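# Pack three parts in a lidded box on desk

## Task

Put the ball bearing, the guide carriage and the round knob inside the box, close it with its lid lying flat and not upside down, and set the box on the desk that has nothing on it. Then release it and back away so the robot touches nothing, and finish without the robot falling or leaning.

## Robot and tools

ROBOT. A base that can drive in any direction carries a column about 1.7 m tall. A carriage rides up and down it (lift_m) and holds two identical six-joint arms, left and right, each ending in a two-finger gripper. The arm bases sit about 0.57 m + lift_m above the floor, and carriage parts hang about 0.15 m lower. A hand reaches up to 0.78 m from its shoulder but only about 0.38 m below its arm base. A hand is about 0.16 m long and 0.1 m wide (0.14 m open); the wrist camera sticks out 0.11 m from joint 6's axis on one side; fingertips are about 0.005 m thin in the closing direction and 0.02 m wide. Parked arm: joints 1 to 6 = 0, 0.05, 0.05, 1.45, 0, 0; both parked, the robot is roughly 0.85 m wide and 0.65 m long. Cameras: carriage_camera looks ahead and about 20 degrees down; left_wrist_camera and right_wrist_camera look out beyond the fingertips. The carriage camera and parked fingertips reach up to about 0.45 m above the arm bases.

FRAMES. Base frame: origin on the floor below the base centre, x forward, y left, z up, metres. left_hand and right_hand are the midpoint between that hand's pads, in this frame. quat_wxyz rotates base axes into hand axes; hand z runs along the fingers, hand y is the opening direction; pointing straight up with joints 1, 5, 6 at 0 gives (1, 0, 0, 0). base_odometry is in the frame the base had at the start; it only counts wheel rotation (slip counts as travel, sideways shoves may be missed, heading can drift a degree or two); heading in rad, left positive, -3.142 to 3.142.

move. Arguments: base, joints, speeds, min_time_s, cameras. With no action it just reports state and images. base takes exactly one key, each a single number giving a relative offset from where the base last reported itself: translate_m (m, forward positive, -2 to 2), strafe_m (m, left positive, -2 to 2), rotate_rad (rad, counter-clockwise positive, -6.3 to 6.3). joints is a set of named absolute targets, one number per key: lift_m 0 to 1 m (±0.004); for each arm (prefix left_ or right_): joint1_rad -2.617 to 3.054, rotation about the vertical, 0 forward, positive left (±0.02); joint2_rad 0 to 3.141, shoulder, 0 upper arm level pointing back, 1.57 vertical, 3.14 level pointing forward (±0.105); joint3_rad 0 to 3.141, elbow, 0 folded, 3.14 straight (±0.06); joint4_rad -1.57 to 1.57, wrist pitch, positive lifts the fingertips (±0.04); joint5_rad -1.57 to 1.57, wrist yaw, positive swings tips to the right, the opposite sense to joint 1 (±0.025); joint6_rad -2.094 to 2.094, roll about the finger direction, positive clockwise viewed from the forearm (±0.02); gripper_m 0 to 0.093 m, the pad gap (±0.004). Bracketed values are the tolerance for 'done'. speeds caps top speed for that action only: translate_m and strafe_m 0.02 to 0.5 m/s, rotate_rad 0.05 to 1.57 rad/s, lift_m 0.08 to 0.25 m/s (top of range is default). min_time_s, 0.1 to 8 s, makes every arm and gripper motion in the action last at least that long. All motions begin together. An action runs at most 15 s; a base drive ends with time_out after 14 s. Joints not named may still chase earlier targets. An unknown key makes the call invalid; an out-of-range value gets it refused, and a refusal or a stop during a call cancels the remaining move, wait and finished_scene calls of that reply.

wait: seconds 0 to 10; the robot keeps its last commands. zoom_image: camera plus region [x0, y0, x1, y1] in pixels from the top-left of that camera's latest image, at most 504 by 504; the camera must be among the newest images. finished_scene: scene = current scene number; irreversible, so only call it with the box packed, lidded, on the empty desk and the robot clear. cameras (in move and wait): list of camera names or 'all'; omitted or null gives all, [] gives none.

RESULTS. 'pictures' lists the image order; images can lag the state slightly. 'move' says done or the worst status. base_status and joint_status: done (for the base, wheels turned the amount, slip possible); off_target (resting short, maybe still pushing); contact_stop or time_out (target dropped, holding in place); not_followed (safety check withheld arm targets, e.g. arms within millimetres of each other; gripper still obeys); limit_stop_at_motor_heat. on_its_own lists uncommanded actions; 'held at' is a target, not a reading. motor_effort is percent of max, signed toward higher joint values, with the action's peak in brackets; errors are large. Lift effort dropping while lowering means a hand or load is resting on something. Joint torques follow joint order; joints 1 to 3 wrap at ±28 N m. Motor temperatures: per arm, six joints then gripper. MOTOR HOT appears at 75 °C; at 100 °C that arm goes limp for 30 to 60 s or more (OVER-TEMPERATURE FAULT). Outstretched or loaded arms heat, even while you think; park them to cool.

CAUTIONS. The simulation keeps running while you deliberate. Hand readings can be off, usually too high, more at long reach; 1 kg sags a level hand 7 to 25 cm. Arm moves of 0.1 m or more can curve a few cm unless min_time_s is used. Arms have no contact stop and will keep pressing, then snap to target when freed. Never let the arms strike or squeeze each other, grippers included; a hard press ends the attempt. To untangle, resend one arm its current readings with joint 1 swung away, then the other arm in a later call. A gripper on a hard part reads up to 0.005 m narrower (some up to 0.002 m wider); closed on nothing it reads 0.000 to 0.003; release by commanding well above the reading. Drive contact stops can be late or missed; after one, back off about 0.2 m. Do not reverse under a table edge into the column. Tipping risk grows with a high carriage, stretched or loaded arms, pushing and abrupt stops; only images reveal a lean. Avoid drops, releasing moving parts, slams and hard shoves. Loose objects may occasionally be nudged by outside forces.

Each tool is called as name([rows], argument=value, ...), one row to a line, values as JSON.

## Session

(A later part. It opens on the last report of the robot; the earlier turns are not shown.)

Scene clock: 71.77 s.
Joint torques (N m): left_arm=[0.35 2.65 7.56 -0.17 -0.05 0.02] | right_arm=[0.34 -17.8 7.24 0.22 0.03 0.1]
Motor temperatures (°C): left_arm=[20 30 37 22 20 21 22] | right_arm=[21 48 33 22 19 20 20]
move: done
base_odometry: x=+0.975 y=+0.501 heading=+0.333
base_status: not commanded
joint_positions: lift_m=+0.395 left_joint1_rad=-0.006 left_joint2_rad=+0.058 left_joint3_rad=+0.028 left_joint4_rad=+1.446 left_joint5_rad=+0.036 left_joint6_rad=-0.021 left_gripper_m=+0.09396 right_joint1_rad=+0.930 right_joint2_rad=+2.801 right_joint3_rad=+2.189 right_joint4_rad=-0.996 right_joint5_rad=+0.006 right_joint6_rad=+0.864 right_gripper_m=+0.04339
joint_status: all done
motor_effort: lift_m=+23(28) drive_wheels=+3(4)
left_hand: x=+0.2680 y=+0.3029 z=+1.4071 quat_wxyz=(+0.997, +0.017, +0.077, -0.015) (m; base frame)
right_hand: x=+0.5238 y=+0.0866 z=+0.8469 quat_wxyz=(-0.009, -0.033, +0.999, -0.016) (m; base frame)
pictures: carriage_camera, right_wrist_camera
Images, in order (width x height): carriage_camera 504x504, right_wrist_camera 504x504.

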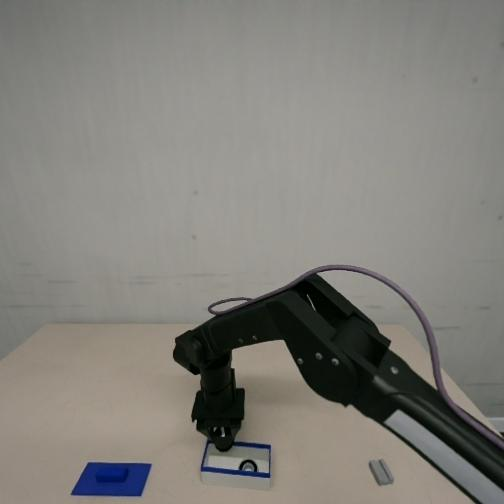

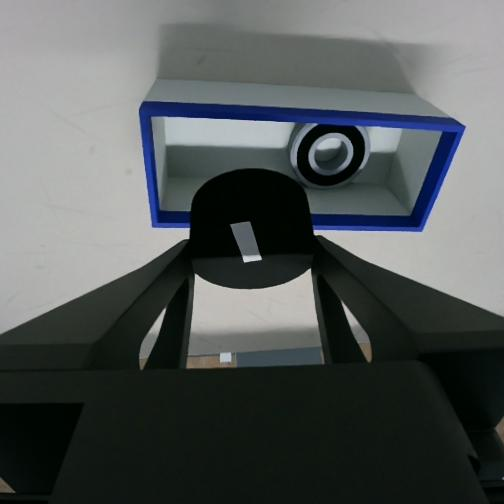

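move(joints={"right_joint1_rad": 0.634, "right_joint2_rad": 2.245, "right_joint3_rad": 1.056, "right_joint4_rad": -0.37, "right_joint6_rad": 0.594}, min_time_s=2.5, cameras=["right_wrist_camera"])

move(joints={"lift_m":0.32}, cameras=[])

move(joints={"lift_m":0.303}, speeds={"lift_m":0.08}, cameras=["right_wrist_camera"])

Scene clock: 75.33 s.
Joint torques (N m): left_arm=[0.32 2.78 7.5 -0.23 0.01 0.05] | right_arm=[-0.75 -14.54 3 0.34 0.02 -0.04]
Motor temperatures (°C): left_arm=[20 30 37 22 20 21 22] | right_arm=[21 49 33 22 19 20 20]
move: done
base_odometry: x=+0.975 y=+0.501 heading=+0.333
base_status: not commanded
joint_positions: lift_m=+0.395 left_joint1_rad=-0.006 left_joint2_rad=+0.058 left_joint3_rad=+0.028 left_joint4_rad=+1.446 left_joint5_rad=+0.036 left_joint6_rad=-0.021 left_gripper_m=+0.09396 right_joint1_rad=+0.641 right_joint2_rad=+2.287 right_joint3_rad=+1.062 right_joint4_rad=-0.383 right_joint5_rad=+0.006 right_joint6_rad=+0.602 right_gripper_m=+0.04339
joint_status: all done
motor_effort: lift_m=+23(23) drive_wheels=+4(5)
left_hand: x=+0.2680 y=+0.3029 z=+1.4071 quat_wxyz=(+0.997, +0.017, +0.077, -0.015) (m; base frame)
right_hand: x=+0.4872 y=-0.1165 z=+0.8396 quat_wxyz=(-0.013, -0.020, +1.000, -0.013) (m; base frame)
pictures: right_wrist_camera
Images, in order (width x height): right_wrist_camera 504x504.

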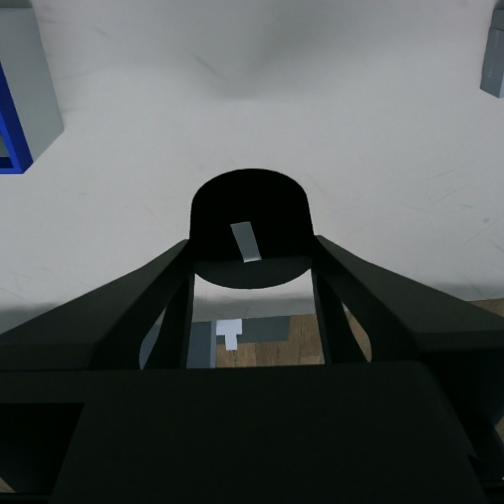

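Scene clock: 76.17 s.
Joint torques (N m): left_arm=[0.46 2.74 7.5 -0.27 -0.03 0.03] | right_arm=[-0.75 -12.72 3.49 0.33 0.02 -0.05]
Motor temperatures (°C): left_arm=[20 30 37 22 20 21 22] | right_arm=[21 49 33 22 19 20 20]
move: done
base_odometry: x=+0.975 y=+0.501 heading=+0.333
base_status: not commanded
joint_positions: lift_m=+0.320 left_joint1_rad=-0.006 left_joint2_rad=+0.058 left_joint3_rad=+0.028 left_joint4_rad=+1.446 left_joint5_rad=+0.036 left_joint6_rad=-0.021 left_gripper_m=+0.09396 right_joint1_rad=+0.641 right_joint2_rad=+2.268 right_joint3_rad=+1.058 right_joint4_rad=-0.376 right_joint5_rad=+0.006 right_joint6_rad=+0.601 right_gripper_m=+0.04339
joint_status: all done
motor_effort: lift_m=+17(20) drive_wheels=-2(5)
left_hand: x=+0.2680 y=+0.3029 z=+1.3327 quat_wxyz=(+0.997, +0.017, +0.077, -0.015) (m; base frame)
right_hand: x=+0.4909 y=-0.1138 z=+0.7703 quat_wxyz=(-0.005, -0.020, +1.000, -0.007) (m; base frame)
pictures: none
No camera images: "cameras" was empty.

Scene clock: 76.73 s.
Joint torques (N m): left_arm=[0.4 2.71 7.54 -0.25 -0.08 0.02] | right_arm=[-0.75 -12.33 3.51 0.36 0.03 -0.04]
Motor temperatures (°C): left_arm=[20 30 37 22 20 21 22] | right_arm=[21 49 33 22 19 20 20]
move: done
base_odometry: x=+0.975 y=+0.501 heading=+0.333
base_status: not commanded
joint_positions: lift_m=+0.303 left_joint1_rad=-0.006 left_joint2_rad=+0.058 left_joint3_rad=+0.028 left_joint4_rad=+1.446 left_joint5_rad=+0.036 left_joint6_rad=-0.021 left_gripper_m=+0.09396 right_joint1_rad=+0.641 right_joint2_rad=+2.264 right_joint3_rad=+1.058 right_joint4_rad=-0.378 right_joint5_rad=+0.005 right_joint6_rad=+0.601 right_gripper_m=+0.04339
joint_status: all done
motor_effort: lift_m=+16(18) drive_wheels=-4(5)
left_hand: x=+0.2680 y=+0.3029 z=+1.3158 quat_wxyz=(+0.997, +0.017, +0.077, -0.015) (m; base frame)
right_hand: x=+0.4913 y=-0.1133 z=+0.7547 quat_wxyz=(-0.004, -0.020, +1.000, -0.006) (m; base frame)
pictures: right_wrist_camera
Images, in order (width x height): right_wrist_camera 504x504.

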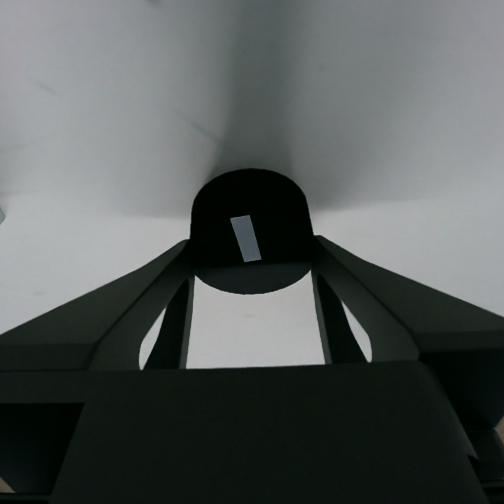

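Touching and self-leveling. Press a bit more, then release and regrip.

move(joints={"lift_m":0.297}, speeds={"lift_m":0.08}, cameras=["right_wrist_camera"])

move(joints={"right_gripper_m":0.06}, min_time_s=1, cameras=["right_wrist_camera"])

Scene clock: 77.40 s.
Joint torques (N m): left_arm=[0.32 2.59 7.47 -0.24 -0.02 0.01] | right_arm=[-0.61 -11.36 3.58 0.39 0.04 -0.04]
Motor temperatures (°C): left_arm=[20 30 37 22 20 21 22] | right_arm=[21 49 33 22 19 20 20]
move: done
base_odometry: x=+0.975 y=+0.501 heading=+0.333
base_status: not commanded
joint_positions: lift_m=+0.297 left_joint1_rad=-0.006 left_joint2_rad=+0.058 left_joint3_rad=+0.028 left_joint4_rad=+1.446 left_joint5_rad=+0.036 left_joint6_rad=-0.021 left_gripper_m=+0.09396 right_joint1_rad=+0.640 right_joint2_rad=+2.255 right_joint3_rad=+1.058 right_joint4_rad=-0.379 right_joint5_rad=+0.004 right_joint6_rad=+0.600 right_gripper_m=+0.04339
joint_status: all done
motor_effort: lift_m=+16(16) drive_wheels=-3(5)
left_hand: x=+0.2680 y=+0.3029 z=+1.3099 quat_wxyz=(+0.997, +0.017, +0.077, -0.015) (m; base frame)
right_hand: x=+0.4931 y=-0.1124 z=+0.7517 quat_wxyz=(-0.001, -0.020, +1.000, -0.003) (m; base frame)
pictures: right_wrist_camera
Images, in order (width x height): right_wrist_camera 504x504.

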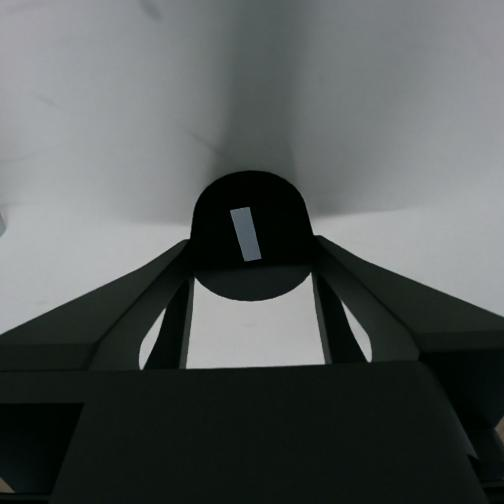

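Scene clock: 78.70 s.
Joint torques (N m): left_arm=[0.27 2.88 7.58 -0.23 -0.01 0.01] | right_arm=[-0.61 -11.33 3.56 0.38 0.03 -0.04]
Motor temperatures (°C): left_arm=[20 30 37 22 20 21 22] | right_arm=[21 49 33 22 19 20 20]
move: done
base_odometry: x=+0.975 y=+0.501 heading=+0.333
base_status: not commanded
joint_positions: lift_m=+0.297 left_joint1_rad=-0.006 left_joint2_rad=+0.058 left_joint3_rad=+0.028 left_joint4_rad=+1.446 left_joint5_rad=+0.036 left_joint6_rad=-0.021 left_gripper_m=+0.09396 right_joint1_rad=+0.640 right_joint2_rad=+2.255 right_joint3_rad=+1.058 right_joint4_rad=-0.378 right_joint5_rad=+0.004 right_joint6_rad=+0.600 right_gripper_m=+0.05992
joint_status: all done
motor_effort: lift_m=+16(16) drive_wheels=-4(6)
left_hand: x=+0.2680 y=+0.3029 z=+1.3099 quat_wxyz=(+0.997, +0.017, +0.077, -0.015) (m; base frame)
right_hand: x=+0.4934 y=-0.1123 z=+0.7517 quat_wxyz=(+0.000, -0.020, +1.000, -0.003) (m; base frame)
pictures: right_wrist_camera
Images, in order (width x height): right_wrist_camera 504x504.

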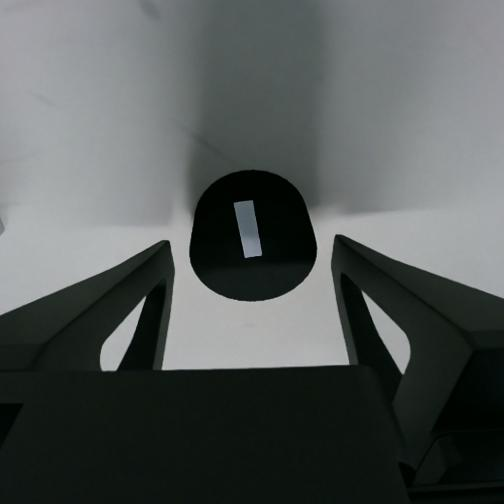

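move(joints={"right_gripper_m":0.034}, min_time_s=1, cameras=[])

move(joints={"lift_m":0.395}, cameras=["right_wrist_camera"])

move(joints={"right_joint1_rad": 0.935, "right_joint2_rad": 2.78, "right_joint3_rad": 2.205, "right_joint4_rad": -0.993, "right_joint6_rad": 0.93}, min_time_s=2.5, cameras=["right_wrist_camera","carriage_camera"])

Scene clock: 80.40 s.
Joint torques (N m): left_arm=[0.24 2.76 7.57 -0.25 0 0.01] | right_arm=[-0.61 -11.33 3.58 0.38 0.04 -0.04]
Motor temperatures (°C): left_arm=[20 30 37 22 20 21 22] | right_arm=[21 49 33 22 19 20 20]
move: off_target
base_odometry: x=+0.975 y=+0.501 heading=+0.333
base_status: not commanded
joint_positions: lift_m=+0.297 left_joint1_rad=-0.006 left_joint2_rad=+0.058 left_joint3_rad=+0.028 left_joint4_rad=+1.446 left_joint5_rad=+0.036 left_joint6_rad=-0.021 left_gripper_m=+0.09396 right_joint1_rad=+0.640 right_joint2_rad=+2.255 right_joint3_rad=+1.058 right_joint4_rad=-0.378 right_joint5_rad=+0.004 right_joint6_rad=+0.600 right_gripper_m=+0.04320
joint_status: right_gripper_m off_target (ended at +0.04322, target +0.03400)
motor_effort: lift_m=+16(16) drive_wheels=-2(6)
left_hand: x=+0.2680 y=+0.3029 z=+1.3099 quat_wxyz=(+0.997, +0.017, +0.077, -0.015) (m; base frame)
right_hand: x=+0.4934 y=-0.1123 z=+0.7517 quat_wxyz=(+0.000, -0.020, +1.000, -0.003) (m; base frame)
pictures: none
No camera images: "cameras" was empty.

Scene clock: 81.33 s.
Joint torques (N m): left_arm=[0.25 2.84 7.57 -0.23 -0.02 0.04] | right_arm=[-0.59 -11.73 3.55 0.34 0.03 -0.04]
Motor temperatures (°C): left_arm=[20 30 37 22 20 21 22] | right_arm=[21 49 33 22 19 20 20]
move: done
base_odometry: x=+0.975 y=+0.501 heading=+0.333
base_status: not commanded
joint_positions: lift_m=+0.395 left_joint1_rad=-0.006 left_joint2_rad=+0.058 left_joint3_rad=+0.028 left_joint4_rad=+1.446 left_joint5_rad=+0.036 left_joint6_rad=-0.021 left_gripper_m=+0.09396 right_joint1_rad=+0.640 right_joint2_rad=+2.258 right_joint3_rad=+1.058 right_joint4_rad=-0.375 right_joint5_rad=+0.004 right_joint6_rad=+0.600 right_gripper_m=+0.04319
joint_status: all done
motor_effort: lift_m=+23(31) drive_wheels=-3(5)
left_hand: x=+0.2680 y=+0.3029 z=+1.4070 quat_wxyz=(+0.997, +0.017, +0.077, -0.015) (m; base frame)
right_hand: x=+0.4934 y=-0.1123 z=+0.8477 quat_wxyz=(+0.000, -0.020, +1.000, -0.003) (m; base frame)
pictures: right_wrist_camera
Images, in order (width x height): right_wrist_camera 504x504.

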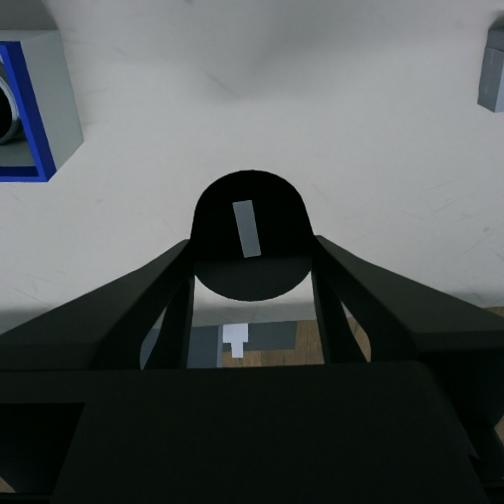

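Scene clock: 84.13 s.
Joint torques (N m): left_arm=[0.44 2.88 7.58 -0.23 -0.03 0.03] | right_arm=[0.46 -15.66 8.96 0.12 0.05 0.11]
Motor temperatures (°C): left_arm=[20 30 37 22 20 21 22] | right_arm=[21 49 33 22 19 20 20]
move: done
base_odometry: x=+0.975 y=+0.501 heading=+0.333
base_status: not commanded
joint_positions: lift_m=+0.395 left_joint1_rad=-0.006 left_joint2_rad=+0.058 left_joint3_rad=+0.028 left_joint4_rad=+1.446 left_joint5_rad=+0.036 left_joint6_rad=-0.021 left_gripper_m=+0.09396 right_joint1_rad=+0.928 right_joint2_rad=+2.781 right_joint3_rad=+2.172 right_joint4_rad=-0.983 right_joint5_rad=+0.004 right_joint6_rad=+0.922 right_gripper_m=+0.04319
joint_status: all done
motor_effort: lift_m=+23(23) drive_wheels=-3(5)
left_hand: x=+0.2680 y=+0.3029 z=+1.4070 quat_wxyz=(+0.997, +0.017, +0.077, -0.015) (m; base frame)
right_hand: x=+0.5256 y=+0.0882 z=+0.8526 quat_wxyz=(-0.005, -0.003, +1.000, -0.010) (m; base frame)
pictures: carriage_camera, right_wrist_camera
Images, in order (width x height): carriage_camera 504x504, right_wrist_camera 504x504.

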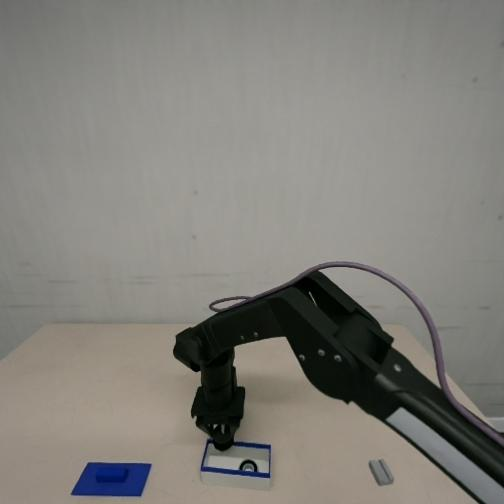

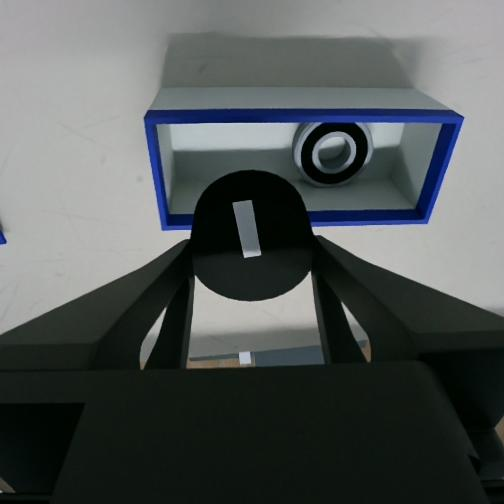

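move(base={"translate_m": -0.003}, speeds={"translate_m": 0.02}, joints={"lift_m":0.352}, cameras=["right_wrist_camera","carriage_camera"])

zoom_image(camera="carriage_camera", region=[180, 384, 300, 504])

Scene clock: 85.23 s.
Joint torques (N m): left_arm=[0.36 2.63 7.51 -0.22 -0.02 0.05] | right_arm=[0.28 -17.83 7.8 0.14 0.05 0.11]
Motor temperatures (°C): left_arm=[20 30 37 22 20 21 22] | right_arm=[21 50 33 22 19 20 20]
move: done
base_odometry: x=+0.972 y=+0.500 heading=+0.333
base_status: done
joint_positions: lift_m=+0.352 left_joint1_rad=-0.006 left_joint2_rad=+0.058 left_joint3_rad=+0.028 left_joint4_rad=+1.446 left_joint5_rad=+0.036 left_joint6_rad=-0.021 left_gripper_m=+0.09396 right_joint1_rad=+0.930 right_joint2_rad=+2.802 right_joint3_rad=+2.183 right_joint4_rad=-0.990 right_joint5_rad=+0.004 right_joint6_rad=+0.923 right_gripper_m=+0.04319
joint_status: all done
motor_effort: lift_m=+17(23) drive_wheels=-2(12)
left_hand: x=+0.2680 y=+0.3029 z=+1.3647 quat_wxyz=(+0.997, +0.017, +0.077, -0.015) (m; base frame)
right_hand: x=+0.5229 y=+0.0862 z=+0.8030 quat_wxyz=(-0.010, -0.004, +1.000, -0.017) (m; base frame)
pictures: carriage_camera, right_wrist_camera
Images, in order (width x height): carriage_camera 504x504, right_wrist_camera 504x504.

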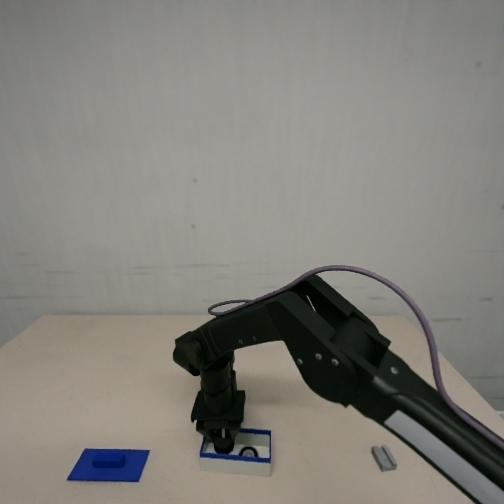

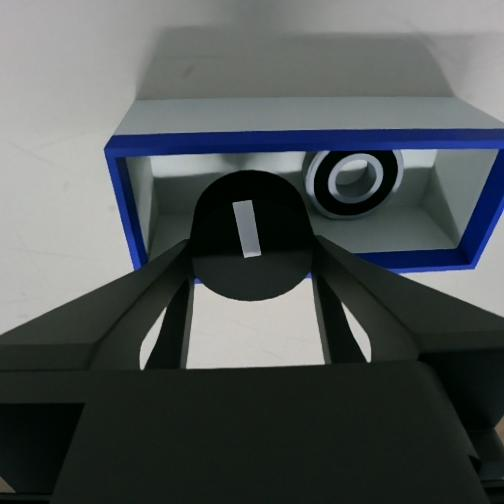

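Scaled by 4.200 from the camera's 504x504 image, which has a finer 720x720 frame.

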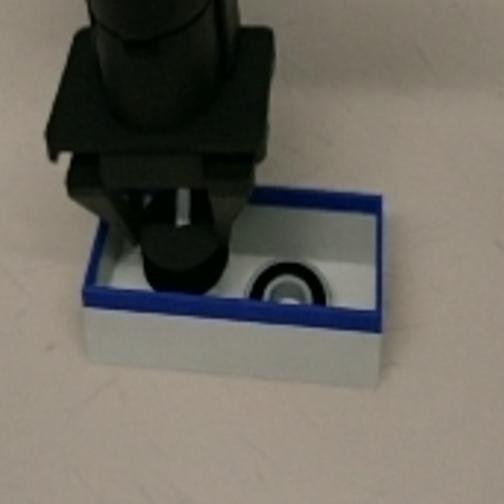

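move(base={"translate_m": 0.0045}, speeds={"translate_m": 0.02}, joints={"right_joint6_rad":0.87}, cameras=["right_wrist_camera","carriage_camera"])

zoom_image(camera="right_wrist_camera", region=[80, 80, 504, 320])

zoom_image(camera="carriage_camera", region=[180, 384, 300, 504])

Scene clock: 88.43 s.
Joint torques (N m): left_arm=[0.25 2.78 7.57 -0.22 -0.02 0.02] | right_arm=[0.24 -17.74 7.82 0.15 0.05 -0.05]
Motor temperatures (°C): left_arm=[20 30 37 22 20 21 22] | right_arm=[21 50 33 22 19 20 20]
move: done
base_odometry: x=+0.976 y=+0.502 heading=+0.334
base_status: done
joint_positions: lift_m=+0.352 left_joint1_rad=-0.006 left_joint2_rad=+0.058 left_joint3_rad=+0.028 left_joint4_rad=+1.446 left_joint5_rad=+0.036 left_joint6_rad=-0.021 left_gripper_m=+0.09396 right_joint1_rad=+0.931 right_joint2_rad=+2.802 right_joint3_rad=+2.183 right_joint4_rad=-0.990 right_joint5_rad=+0.004 right_joint6_rad=+0.879 right_gripper_m=+0.04319
joint_status: all done
motor_effort: lift_m=+17(17) drive_wheels=+3(13)
left_hand: x=+0.2680 y=+0.3029 z=+1.3647 quat_wxyz=(+0.997, +0.017, +0.077, -0.015) (m; base frame)
right_hand: x=+0.5225 y=+0.0865 z=+0.8030 quat_wxyz=(-0.010, -0.026, +0.999, -0.016) (m; base frame)
pictures: carriage_camera, right_wrist_camera
Images, in order (width x height): carriage_camera 504x504, right_wrist_camera 504x504.

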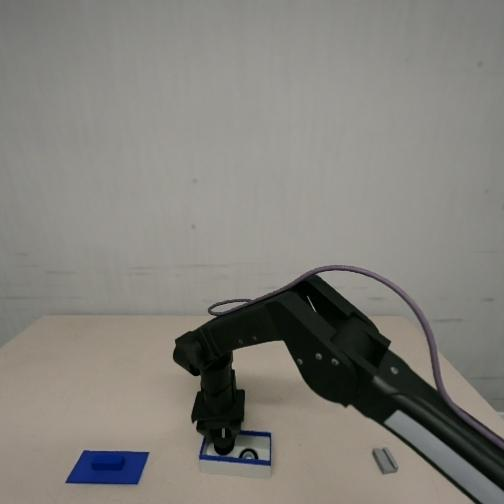

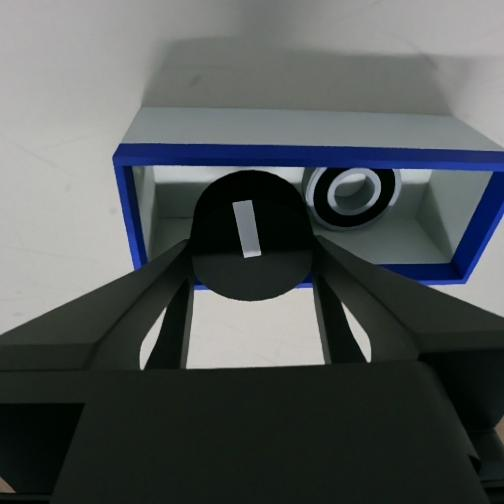

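Scaled by 1.189 from the camera's 504x504 image, which has a finer 720x720 frame.

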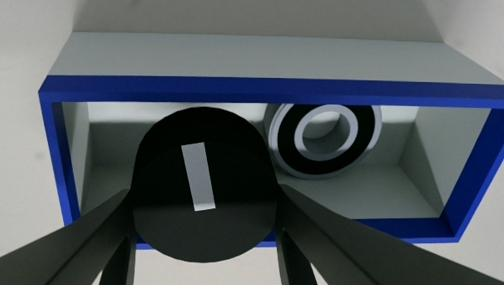

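Scaled by 4.200 from the camera's 504x504 image, which has a finer 720x720 frame.

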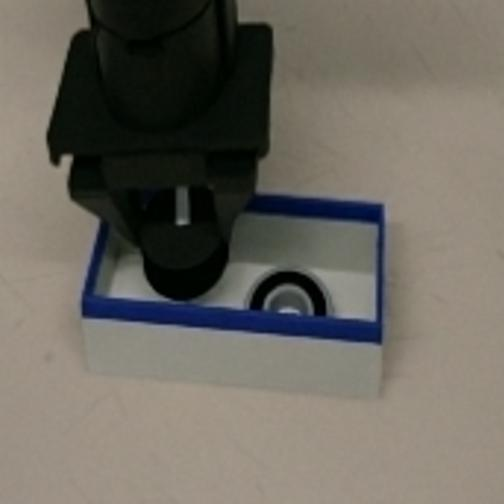

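move(base={"translate_m": -0.0037}, speeds={"translate_m": 0.02}, cameras=[])

move(joints={"lift_m":0.345}, speeds={"lift_m":0.08}, cameras=["right_wrist_camera","carriage_camera"])

zoom_image(camera="right_wrist_camera", region=[80, 80, 504, 320])

Scene clock: 89.97 s.
Joint torques (N m): left_arm=[0.23 2.61 7.58 -0.22 -0.04 0.05] | right_arm=[0.17 -17.78 7.84 0.17 0.05 -0.04]
Motor temperatures (°C): left_arm=[20 30 37 22 20 21 22] | right_arm=[21 50 33 22 19 20 20]
move: done
base_odometry: x=+0.973 y=+0.500 heading=+0.334
base_status: done
joint_positions: lift_m=+0.352 left_joint1_rad=-0.006 left_joint2_rad=+0.058 left_joint3_rad=+0.028 left_joint4_rad=+1.446 left_joint5_rad=+0.036 left_joint6_rad=-0.021 left_gripper_m=+0.09396 right_joint1_rad=+0.931 right_joint2_rad=+2.802 right_joint3_rad=+2.183 right_joint4_rad=-0.990 right_joint5_rad=+0.004 right_joint6_rad=+0.878 right_gripper_m=+0.04319
joint_status: not commanded
motor_effort: lift_m=+17(17) drive_wheels=+0(11)
left_hand: x=+0.2680 y=+0.3029 z=+1.3647 quat_wxyz=(+0.997, +0.017, +0.077, -0.015) (m; base frame)
right_hand: x=+0.5225 y=+0.0865 z=+0.8030 quat_wxyz=(-0.010, -0.027, +0.999, -0.016) (m; base frame)
pictures: none
No camera images: "cameras" was empty.

Scene clock: 90.43 s.
Joint torques (N m): left_arm=[0.39 2.91 7.43 -0.24 0 0.02] | right_arm=[0.16 -18.07 7.66 0.16 0.07 -0.05]
Motor temperatures (°C): left_arm=[20 30 37 22 20 21 22] | right_arm=[21 51 33 22 19 20 20]
move: done
base_odometry: x=+0.973 y=+0.500 heading=+0.334
base_status: not commanded
joint_positions: lift_m=+0.345 left_joint1_rad=-0.006 left_joint2_rad=+0.058 left_joint3_rad=+0.028 left_joint4_rad=+1.446 left_joint5_rad=+0.036 left_joint6_rad=-0.021 left_gripper_m=+0.09396 right_joint1_rad=+0.931 right_joint2_rad=+2.804 right_joint3_rad=+2.184 right_joint4_rad=-0.992 right_joint5_rad=+0.004 right_joint6_rad=+0.877 right_gripper_m=+0.04319
joint_status: all done
motor_effort: lift_m=+17(22) drive_wheels=-1(2)
left_hand: x=+0.2680 y=+0.3029 z=+1.3578 quat_wxyz=(+0.997, +0.017, +0.077, -0.015) (m; base frame)
right_hand: x=+0.5220 y=+0.0859 z=+0.7950 quat_wxyz=(-0.011, -0.027, +0.999, -0.018) (m; base frame)
pictures: carriage_camera, right_wrist_camera
Images, in order (width x height): carriage_camera 504x504, right_wrist_camera 504x504.

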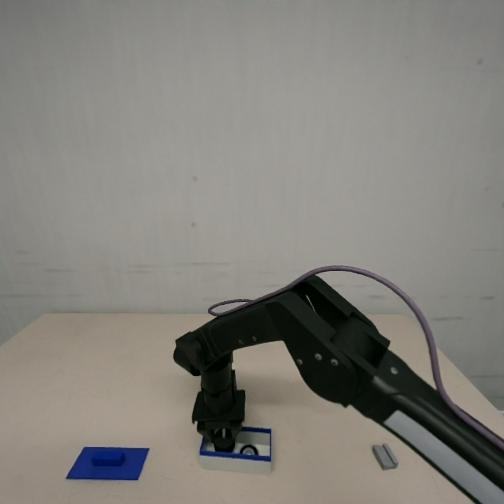

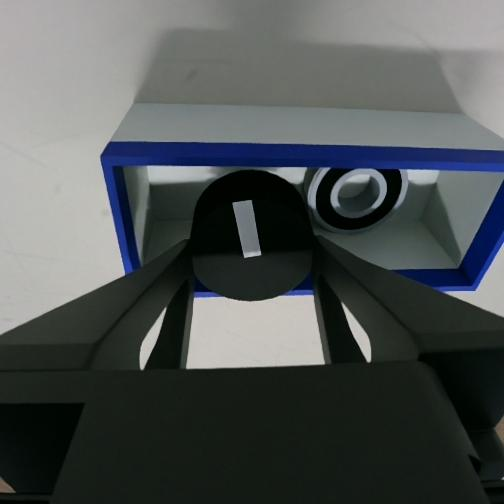

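Scaled by 1.189 from the camera's 504x504 image, which has a finer 720x720 frame.

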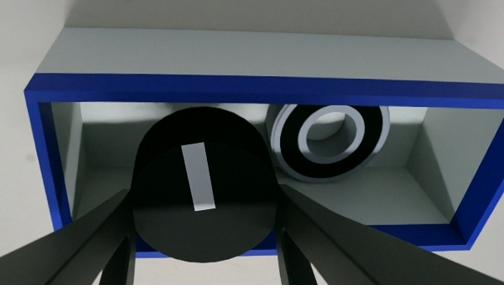

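move(joints={"lift_m":0.337}, speeds={"lift_m":0.08}, cameras=["right_wrist_camera","carriage_camera"])

zoom_image(camera="right_wrist_camera", region=[80, 80, 504, 320])

Scene clock: 91.10 s.
Joint torques (N m): left_arm=[0.18 2.81 7.46 -0.26 -0.01 0.01] | right_arm=[0.18 -18.15 7.58 0.16 0.05 -0.04]
Motor temperatures (°C): left_arm=[20 30 37 22 20 21 22] | right_arm=[21 51 33 22 19 20 20]
move: done
base_odometry: x=+0.973 y=+0.500 heading=+0.334
base_status: not commanded
joint_positions: lift_m=+0.337 left_joint1_rad=-0.006 left_joint2_rad=+0.058 left_joint3_rad=+0.028 left_joint4_rad=+1.446 left_joint5_rad=+0.036 left_joint6_rad=-0.021 left_gripper_m=+0.09396 right_joint1_rad=+0.931 right_joint2_rad=+2.807 right_joint3_rad=+2.185 right_joint4_rad=-0.993 right_joint5_rad=+0.004 right_joint6_rad=+0.877 right_gripper_m=+0.04318
joint_status: all done
motor_effort: lift_m=+17(23) drive_wheels=-1(2)
left_hand: x=+0.2680 y=+0.3029 z=+1.3497 quat_wxyz=(+0.997, +0.017, +0.077, -0.015) (m; base frame)
right_hand: x=+0.5218 y=+0.0856 z=+0.7862 quat_wxyz=(-0.012, -0.027, +0.999, -0.018) (m; base frame)
pictures: carriage_camera, right_wrist_camera
Images, in order (width x height): carriage_camera 504x504, right_wrist_camera 504x504.

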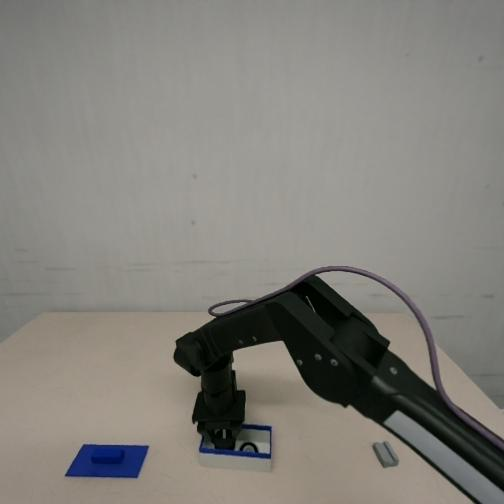

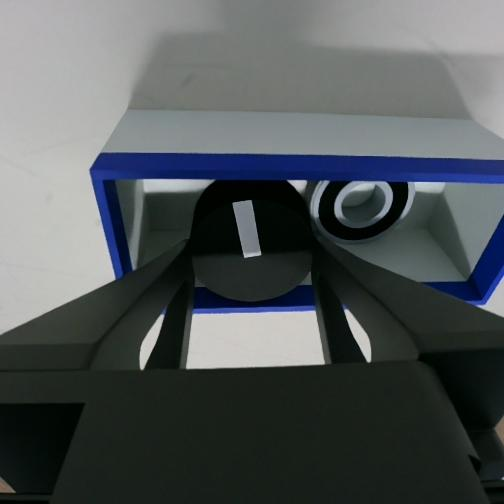

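Scaled by 1.189 from the camera's 504x504 image, which has a finer 720x720 frame.

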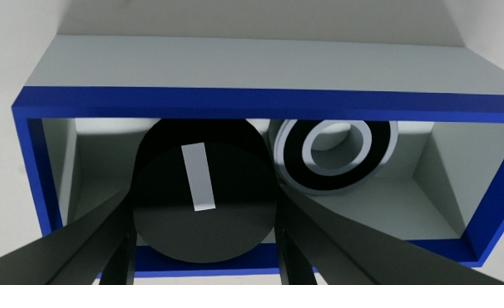

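Entering without contact. Continue.

move(joints={"lift_m":0.322}, speeds={"lift_m":0.08}, cameras=["right_wrist_camera"])

move(joints={"lift_m":0.309}, speeds={"lift_m":0.08}, cameras=["right_wrist_camera"])

move(joints={"lift_m":0.305}, speeds={"lift_m":0.08}, cameras=["right_wrist_camera"])

Scene clock: 91.97 s.
Joint torques (N m): left_arm=[0.28 2.7 7.49 -0.26 0.01 0.01] | right_arm=[0.2 -18.13 7.58 0.19 0.05 -0.04]
Motor temperatures (°C): left_arm=[20 30 37 22 20 21 22] | right_arm=[21 51 33 22 19 20 20]
move: done
base_odometry: x=+0.973 y=+0.500 heading=+0.334
base_status: not commanded
joint_positions: lift_m=+0.322 left_joint1_rad=-0.006 left_joint2_rad=+0.058 left_joint3_rad=+0.028 left_joint4_rad=+1.446 left_joint5_rad=+0.036 left_joint6_rad=-0.021 left_gripper_m=+0.09396 right_joint1_rad=+0.931 right_joint2_rad=+2.806 right_joint3_rad=+2.185 right_joint4_rad=-0.993 right_joint5_rad=+0.004 right_joint6_rad=+0.877 right_gripper_m=+0.04318
joint_status: all done
motor_effort: lift_m=+17(20) drive_wheels=-2(2)
left_hand: x=+0.2680 y=+0.3029 z=+1.3348 quat_wxyz=(+0.997, +0.017, +0.077, -0.015) (m; base frame)
right_hand: x=+0.5218 y=+0.0856 z=+0.7714 quat_wxyz=(-0.012, -0.027, +0.999, -0.018) (m; base frame)
pictures: right_wrist_camera
Images, in order (width x height): right_wrist_camera 504x504.

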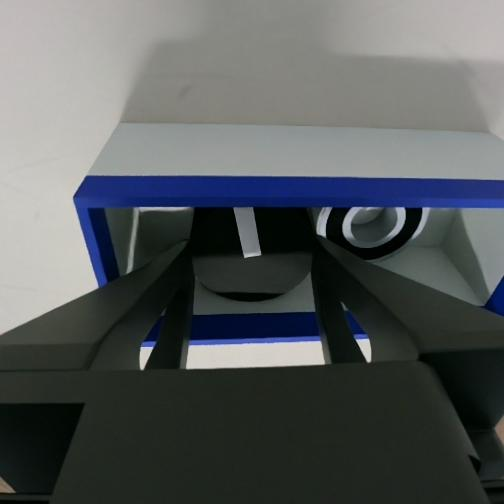

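Scene clock: 92.50 s.
Joint torques (N m): left_arm=[0.4 2.82 7.62 -0.23 -0.03 0.01] | right_arm=[0.16 -18.14 7.6 0.18 0.05 -0.04]
Motor temperatures (°C): left_arm=[20 30 37 22 20 21 22] | right_arm=[21 51 34 22 19 20 20]
move: done
base_odometry: x=+0.973 y=+0.500 heading=+0.334
base_status: not commanded
joint_positions: lift_m=+0.309 left_joint1_rad=-0.006 left_joint2_rad=+0.058 left_joint3_rad=+0.028 left_joint4_rad=+1.446 left_joint5_rad=+0.036 left_joint6_rad=-0.021 left_gripper_m=+0.09396 right_joint1_rad=+0.931 right_joint2_rad=+2.806 right_joint3_rad=+2.185 right_joint4_rad=-0.993 right_joint5_rad=+0.004 right_joint6_rad=+0.877 right_gripper_m=+0.04318
joint_status: all done
motor_effort: lift_m=+16(19) drive_wheels=+0(1)
left_hand: x=+0.2680 y=+0.3029 z=+1.3218 quat_wxyz=(+0.997, +0.017, +0.077, -0.015) (m; base frame)
right_hand: x=+0.5218 y=+0.0857 z=+0.7584 quat_wxyz=(-0.012, -0.027, +0.999, -0.018) (m; base frame)
pictures: right_wrist_camera
Images, in order (width x height): right_wrist_camera 504x504.

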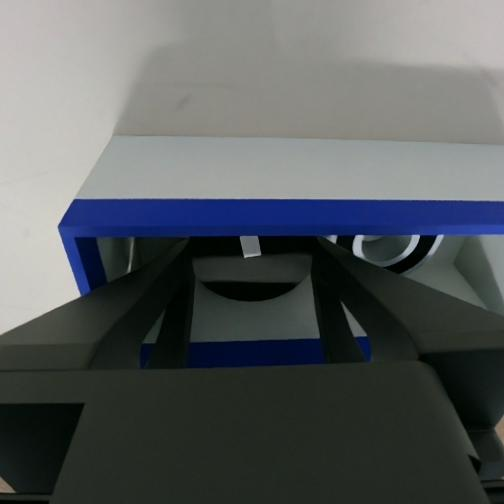

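Scene clock: 92.90 s.
Joint torques (N m): left_arm=[0.36 2.81 7.58 -0.24 -0.03 0.06] | right_arm=[0.18 -17.69 7.32 0.26 0.05 -0.04]
Motor temperatures (°C): left_arm=[20 30 37 22 20 21 22] | right_arm=[21 51 34 22 19 20 20]
move: done
base_odometry: x=+0.973 y=+0.500 heading=+0.334
base_status: not commanded
joint_positions: lift_m=+0.305 left_joint1_rad=-0.006 left_joint2_rad=+0.058 left_joint3_rad=+0.028 left_joint4_rad=+1.446 left_joint5_rad=+0.036 left_joint6_rad=-0.021 left_gripper_m=+0.09396 right_joint1_rad=+0.931 right_joint2_rad=+2.802 right_joint3_rad=+2.188 right_joint4_rad=-1.002 right_joint5_rad=+0.004 right_joint6_rad=+0.876 right_gripper_m=+0.04318
joint_status: all done
motor_effort: lift_m=+16(16) drive_wheels=+0(2)
left_hand: x=+0.2680 y=+0.3029 z=+1.3179 quat_wxyz=(+0.997, +0.017, +0.077, -0.015) (m; base frame)
right_hand: x=+0.5217 y=+0.0856 z=+0.7573 quat_wxyz=(-0.012, -0.027, +0.999, -0.019) (m; base frame)
pictures: right_wrist_camera
Images, in order (width x height): right_wrist_camera 504x504.

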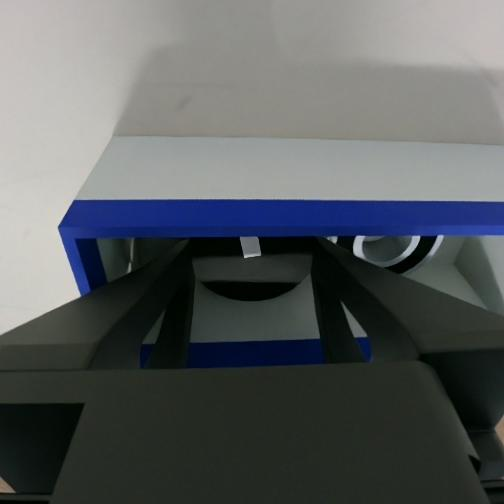

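move(joints={"right_gripper_m":0.053}, min_time_s=1.5, cameras=[])

move(joints={"lift_m":0.335}, speeds={"lift_m":0.08}, cameras=["right_wrist_camera"])

move(joints={"lift_m":0.39}, cameras=["right_wrist_camera","carriage_camera"])

Scene clock: 95.07 s.
Joint torques (N m): left_arm=[0.39 2.84 7.64 -0.24 -0.01 -0.01] | right_arm=[0.18 -17.76 7.34 0.27 0.05 -0.03]
Motor temperatures (°C): left_arm=[20 30 37 22 20 21 22] | right_arm=[21 51 34 22 19 20 20]
move: done
base_odometry: x=+0.973 y=+0.500 heading=+0.334
base_status: not commanded
joint_positions: lift_m=+0.305 left_joint1_rad=-0.006 left_joint2_rad=+0.058 left_joint3_rad=+0.028 left_joint4_rad=+1.446 left_joint5_rad=+0.036 left_joint6_rad=-0.021 left_gripper_m=+0.09396 right_joint1_rad=+0.931 right_joint2_rad=+2.802 right_joint3_rad=+2.188 right_joint4_rad=-1.002 right_joint5_rad=+0.004 right_joint6_rad=+0.876 right_gripper_m=+0.05292
joint_status: all done
motor_effort: lift_m=+16(16) drive_wheels=+0(3)
left_hand: x=+0.2680 y=+0.3029 z=+1.3179 quat_wxyz=(+0.997, +0.017, +0.077, -0.015) (m; base frame)
right_hand: x=+0.5217 y=+0.0856 z=+0.7573 quat_wxyz=(-0.012, -0.027, +0.999, -0.019) (m; base frame)
pictures: none
No camera images: "cameras" was empty.

Scene clock: 95.80 s.
Joint torques (N m): left_arm=[0.53 2.76 7.45 -0.25 -0.04 0.01] | right_arm=[0.25 -17.77 7.34 0.22 0.05 -0.04]
Motor temperatures (°C): left_arm=[20 30 37 22 20 21 22] | right_arm=[21 52 34 22 19 20 20]
move: done
base_odometry: x=+0.973 y=+0.500 heading=+0.334
base_status: not commanded
joint_positions: lift_m=+0.335 left_joint1_rad=-0.006 left_joint2_rad=+0.058 left_joint3_rad=+0.028 left_joint4_rad=+1.446 left_joint5_rad=+0.036 left_joint6_rad=-0.021 left_gripper_m=+0.09396 right_joint1_rad=+0.931 right_joint2_rad=+2.802 right_joint3_rad=+2.188 right_joint4_rad=-0.998 right_joint5_rad=+0.004 right_joint6_rad=+0.876 right_gripper_m=+0.05292
joint_status: all done
motor_effort: lift_m=+23(30) drive_wheels=+0(2)
left_hand: x=+0.2680 y=+0.3029 z=+1.3471 quat_wxyz=(+0.997, +0.017, +0.077, -0.015) (m; base frame)
right_hand: x=+0.5222 y=+0.0862 z=+0.7861 quat_wxyz=(-0.011, -0.027, +0.999, -0.018) (m; base frame)
pictures: right_wrist_camera
Images, in order (width x height): right_wrist_camera 504x504.

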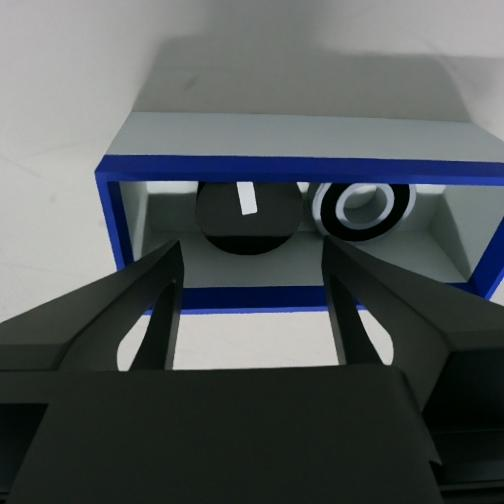

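Scene clock: 96.57 s.
Joint torques (N m): left_arm=[0.38 2.76 7.5 -0.22 -0.03 0.03] | right_arm=[0.17 -17.76 7.28 0.23 0.05 -0.03]
Motor temperatures (°C): left_arm=[20 30 37 22 20 21 22] | right_arm=[21 52 34 22 19 20 20]
move: done
base_odometry: x=+0.973 y=+0.500 heading=+0.334
base_status: not commanded
joint_positions: lift_m=+0.390 left_joint1_rad=-0.006 left_joint2_rad=+0.058 left_joint3_rad=+0.028 left_joint4_rad=+1.446 left_joint5_rad=+0.036 left_joint6_rad=-0.021 left_gripper_m=+0.09396 right_joint1_rad=+0.931 right_joint2_rad=+2.801 right_joint3_rad=+2.190 right_joint4_rad=-0.996 right_joint5_rad=+0.004 right_joint6_rad=+0.876 right_gripper_m=+0.05292
joint_status: all done
motor_effort: lift_m=+23(30) drive_wheels=+2(2)
left_hand: x=+0.2680 y=+0.3029 z=+1.4020 quat_wxyz=(+0.997, +0.017, +0.077, -0.015) (m; base frame)
right_hand: x=+0.5229 y=+0.0873 z=+0.8421 quat_wxyz=(-0.010, -0.027, +0.999, -0.016) (m; base frame)
pictures: carriage_camera, right_wrist_camera
Images, in order (width x height): carriage_camera 504x504, right_wrist_camera 504x504.

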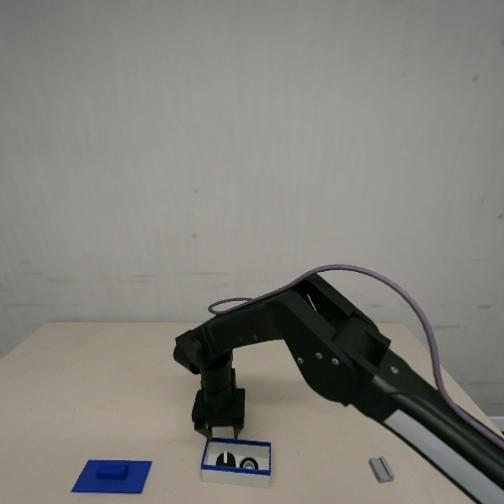

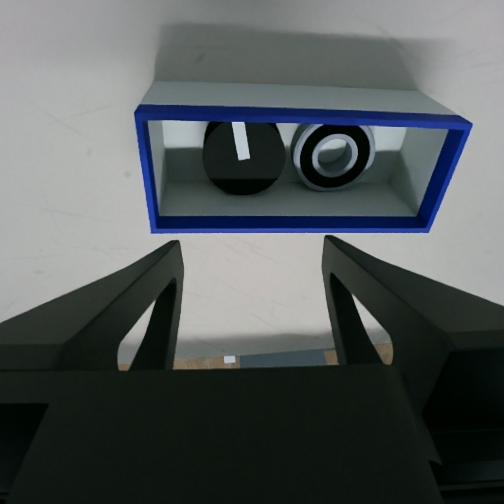

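move(joints={"right_gripper_m":0.08, "right_joint1_rad": 0.125, "right_joint2_rad": 2.235, "right_joint3_rad": 1.04, "right_joint4_rad": -0.367, "right_joint6_rad": 0.05}, min_time_s=2.5, cameras=[])

move(joints={"lift_m":0.345}, cameras=["right_wrist_camera","carriage_camera"])

Scene clock: 99.70 s.
Joint torques (N m): left_arm=[0.4 2.69 7.56 -0.23 0 0.02] | right_arm=[-0.7 -14.23 2.96 0.36 0 -0.04]
Motor temperatures (°C): left_arm=[20 30 37 22 20 21 22] | right_arm=[21 53 33 22 19 20 20]
move: done
base_odometry: x=+0.973 y=+0.500 heading=+0.334
base_status: not commanded
joint_positions: lift_m=+0.390 left_joint1_rad=-0.006 left_joint2_rad=+0.058 left_joint3_rad=+0.028 left_joint4_rad=+1.446 left_joint5_rad=+0.036 left_joint6_rad=-0.021 left_gripper_m=+0.09396 right_joint1_rad=+0.132 right_joint2_rad=+2.275 right_joint3_rad=+1.046 right_joint4_rad=-0.380 right_joint5_rad=+0.004 right_joint6_rad=+0.059 right_gripper_m=+0.07990
joint_status: all done
motor_effort: lift_m=+23(23) drive_wheels=+0(2)
left_hand: x=+0.2680 y=+0.3029 z=+1.4020 quat_wxyz=(+0.997, +0.017, +0.077, -0.015) (m; base frame)
right_hand: x=+0.5448 y=-0.2679 z=+0.8361 quat_wxyz=(-0.019, -0.036, +0.999, -0.004) (m; base frame)
pictures: none
No camera images: "cameras" was empty.

Scene clock: 100.40 s.
Joint torques (N m): left_arm=[0.44 2.71 7.45 -0.23 0 0.01] | right_arm=[-0.7 -12.48 3.43 0.35 0 -0.05]
Motor temperatures (°C): left_arm=[20 30 37 22 20 21 22] | right_arm=[21 52 33 22 19 20 20]
move: done
base_odometry: x=+0.973 y=+0.500 heading=+0.334
base_status: not commanded
joint_positions: lift_m=+0.345 left_joint1_rad=-0.006 left_joint2_rad=+0.058 left_joint3_rad=+0.028 left_joint4_rad=+1.446 left_joint5_rad=+0.036 left_joint6_rad=-0.021 left_gripper_m=+0.09396 right_joint1_rad=+0.132 right_joint2_rad=+2.257 right_joint3_rad=+1.042 right_joint4_rad=-0.374 right_joint5_rad=+0.004 right_joint6_rad=+0.058 right_gripper_m=+0.07990
joint_status: all done
motor_effort: lift_m=+17(21) drive_wheels=+0(2)
left_hand: x=+0.2680 y=+0.3029 z=+1.3577 quat_wxyz=(+0.997, +0.017, +0.077, -0.015) (m; base frame)
right_hand: x=+0.5490 y=-0.2674 z=+0.7965 quat_wxyz=(-0.009, -0.037, +0.999, -0.003) (m; base frame)
pictures: carriage_camera, right_wrist_camera
Images, in order (width x height): carriage_camera 504x504, right_wrist_camera 504x504.

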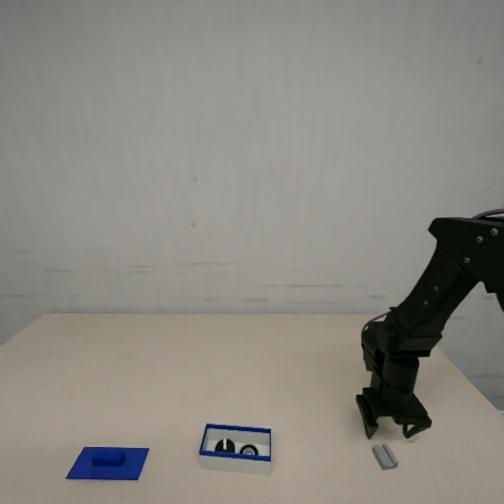

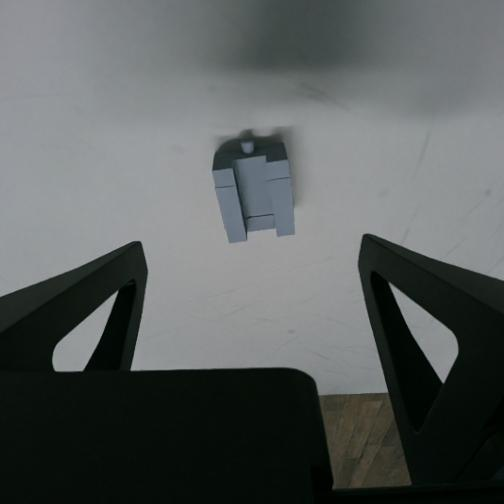

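move(joints={"right_joint1_rad": 0.128, "right_joint2_rad": 2.2, "right_joint3_rad": 0.995, "right_joint4_rad": -0.343, "right_joint6_rad": -0.07,"lift_m":0.315}, min_time_s=1, cameras=["right_wrist_camera"])

Scene clock: 102.37 s.
Joint torques (N m): left_arm=[0.55 2.76 7.57 -0.24 -0.03 0.01] | right_arm=[-0.44 -13.83 2.93 0.42 -0.01 -0.06]
Motor temperatures (°C): left_arm=[20 30 37 22 20 21 22] | right_arm=[21 52 33 22 19 20 20]
move: done
base_odometry: x=+0.973 y=+0.500 heading=+0.334
base_status: not commanded
joint_positions: lift_m=+0.315 left_joint1_rad=-0.006 left_joint2_rad=+0.058 left_joint3_rad=+0.028 left_joint4_rad=+1.446 left_joint5_rad=+0.036 left_joint6_rad=-0.021 left_gripper_m=+0.09396 right_joint1_rad=+0.132 right_joint2_rad=+2.238 right_joint3_rad=+1.002 right_joint4_rad=-0.356 right_joint5_rad=+0.004 right_joint6_rad=-0.061 right_gripper_m=+0.07990
joint_status: all done
motor_effort: lift_m=+17(19) drive_wheels=-1(2)
left_hand: x=+0.2680 y=+0.3029 z=+1.3278 quat_wxyz=(+0.997, +0.017, +0.077, -0.015) (m; base frame)
right_hand: x=+0.5398 y=-0.2686 z=+0.7668 quat_wxyz=(-0.010, -0.096, +0.995, -0.002) (m; base frame)
pictures: right_wrist_camera
Images, in order (width x height): right_wrist_camera 504x504.

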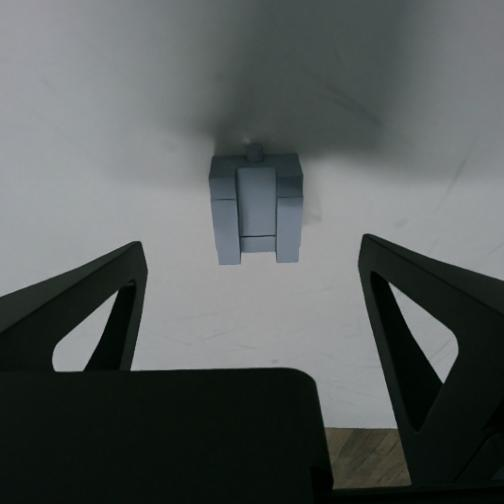

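move(joints={"lift_m":0.294}, speeds={"lift_m":0.1}, cameras=["right_wrist_camera"])

move(joints={"right_gripper_m":0.02}, min_time_s=2, cameras=["right_wrist_camera"])

Scene clock: 103.27 s.
Joint torques (N m): left_arm=[0.35 2.77 7.5 -0.28 -0.02 0] | right_arm=[-0.43 -12.79 3.17 0.4 -0.01 -0.06]
Motor temperatures (°C): left_arm=[20 30 37 22 20 21 22] | right_arm=[21 52 33 22 19 20 20]
move: done
base_odometry: x=+0.973 y=+0.500 heading=+0.334
base_status: not commanded
joint_positions: lift_m=+0.294 left_joint1_rad=-0.006 left_joint2_rad=+0.058 left_joint3_rad=+0.028 left_joint4_rad=+1.446 left_joint5_rad=+0.036 left_joint6_rad=-0.021 left_gripper_m=+0.09396 right_joint1_rad=+0.132 right_joint2_rad=+2.228 right_joint3_rad=+1.000 right_joint4_rad=-0.352 right_joint5_rad=+0.004 right_joint6_rad=-0.063 right_gripper_m=+0.07990
joint_status: all done
motor_effort: lift_m=+17(18) drive_wheels=-1(2)
left_hand: x=+0.2680 y=+0.3029 z=+1.3068 quat_wxyz=(+0.997, +0.017, +0.077, -0.015) (m; base frame)
right_hand: x=+0.5424 y=-0.2683 z=+0.7485 quat_wxyz=(-0.005, -0.097, +0.995, -0.002) (m; base frame)
pictures: right_wrist_camera
Images, in order (width x height): right_wrist_camera 504x504.

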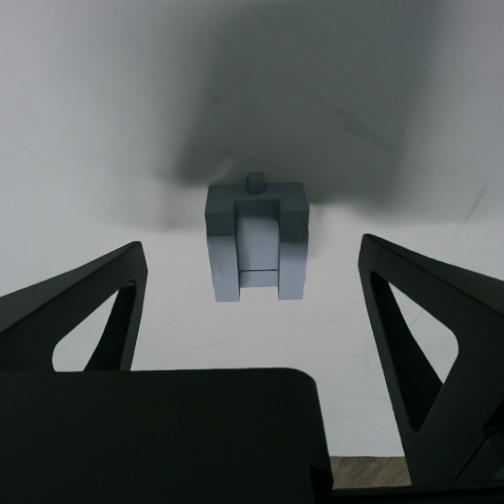

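Scene clock: 105.57 s.
Joint torques (N m): left_arm=[0.28 2.77 7.73 -0.27 -0.06 0.05] | right_arm=[-0.43 -12.81 3.15 0.4 0 -0.05]
Motor temperatures (°C): left_arm=[20 30 37 22 20 21 22] | right_arm=[21 52 33 22 19 20 20]
move: off_target
base_odometry: x=+0.973 y=+0.500 heading=+0.334
base_status: not commanded
joint_positions: lift_m=+0.294 left_joint1_rad=-0.006 left_joint2_rad=+0.058 left_joint3_rad=+0.028 left_joint4_rad=+1.446 left_joint5_rad=+0.036 left_joint6_rad=-0.021 left_gripper_m=+0.09396 right_joint1_rad=+0.132 right_joint2_rad=+2.228 right_joint3_rad=+1.000 right_joint4_rad=-0.352 right_joint5_rad=+0.004 right_joint6_rad=-0.063 right_gripper_m=+0.03363
joint_status: right_gripper_m off_target (ended at +0.03365, target +0.02000)
motor_effort: lift_m=+17(17) drive_wheels=-1(2)
left_hand: x=+0.2680 y=+0.3029 z=+1.3068 quat_wxyz=(+0.997, +0.017, +0.077, -0.015) (m; base frame)
right_hand: x=+0.5424 y=-0.2683 z=+0.7485 quat_wxyz=(-0.005, -0.097, +0.995, -0.002) (m; base frame)
pictures: right_wrist_camera
Images, in order (width x height): right_wrist_camera 504x504.

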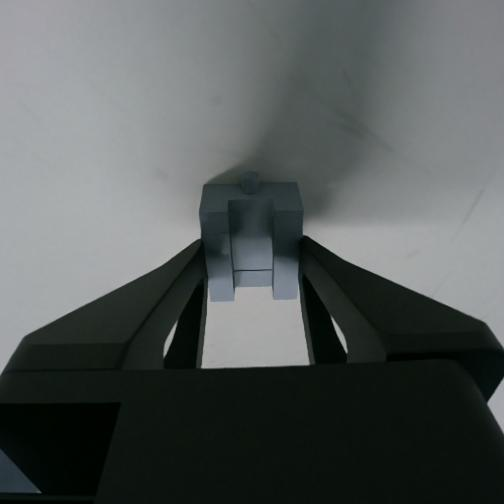

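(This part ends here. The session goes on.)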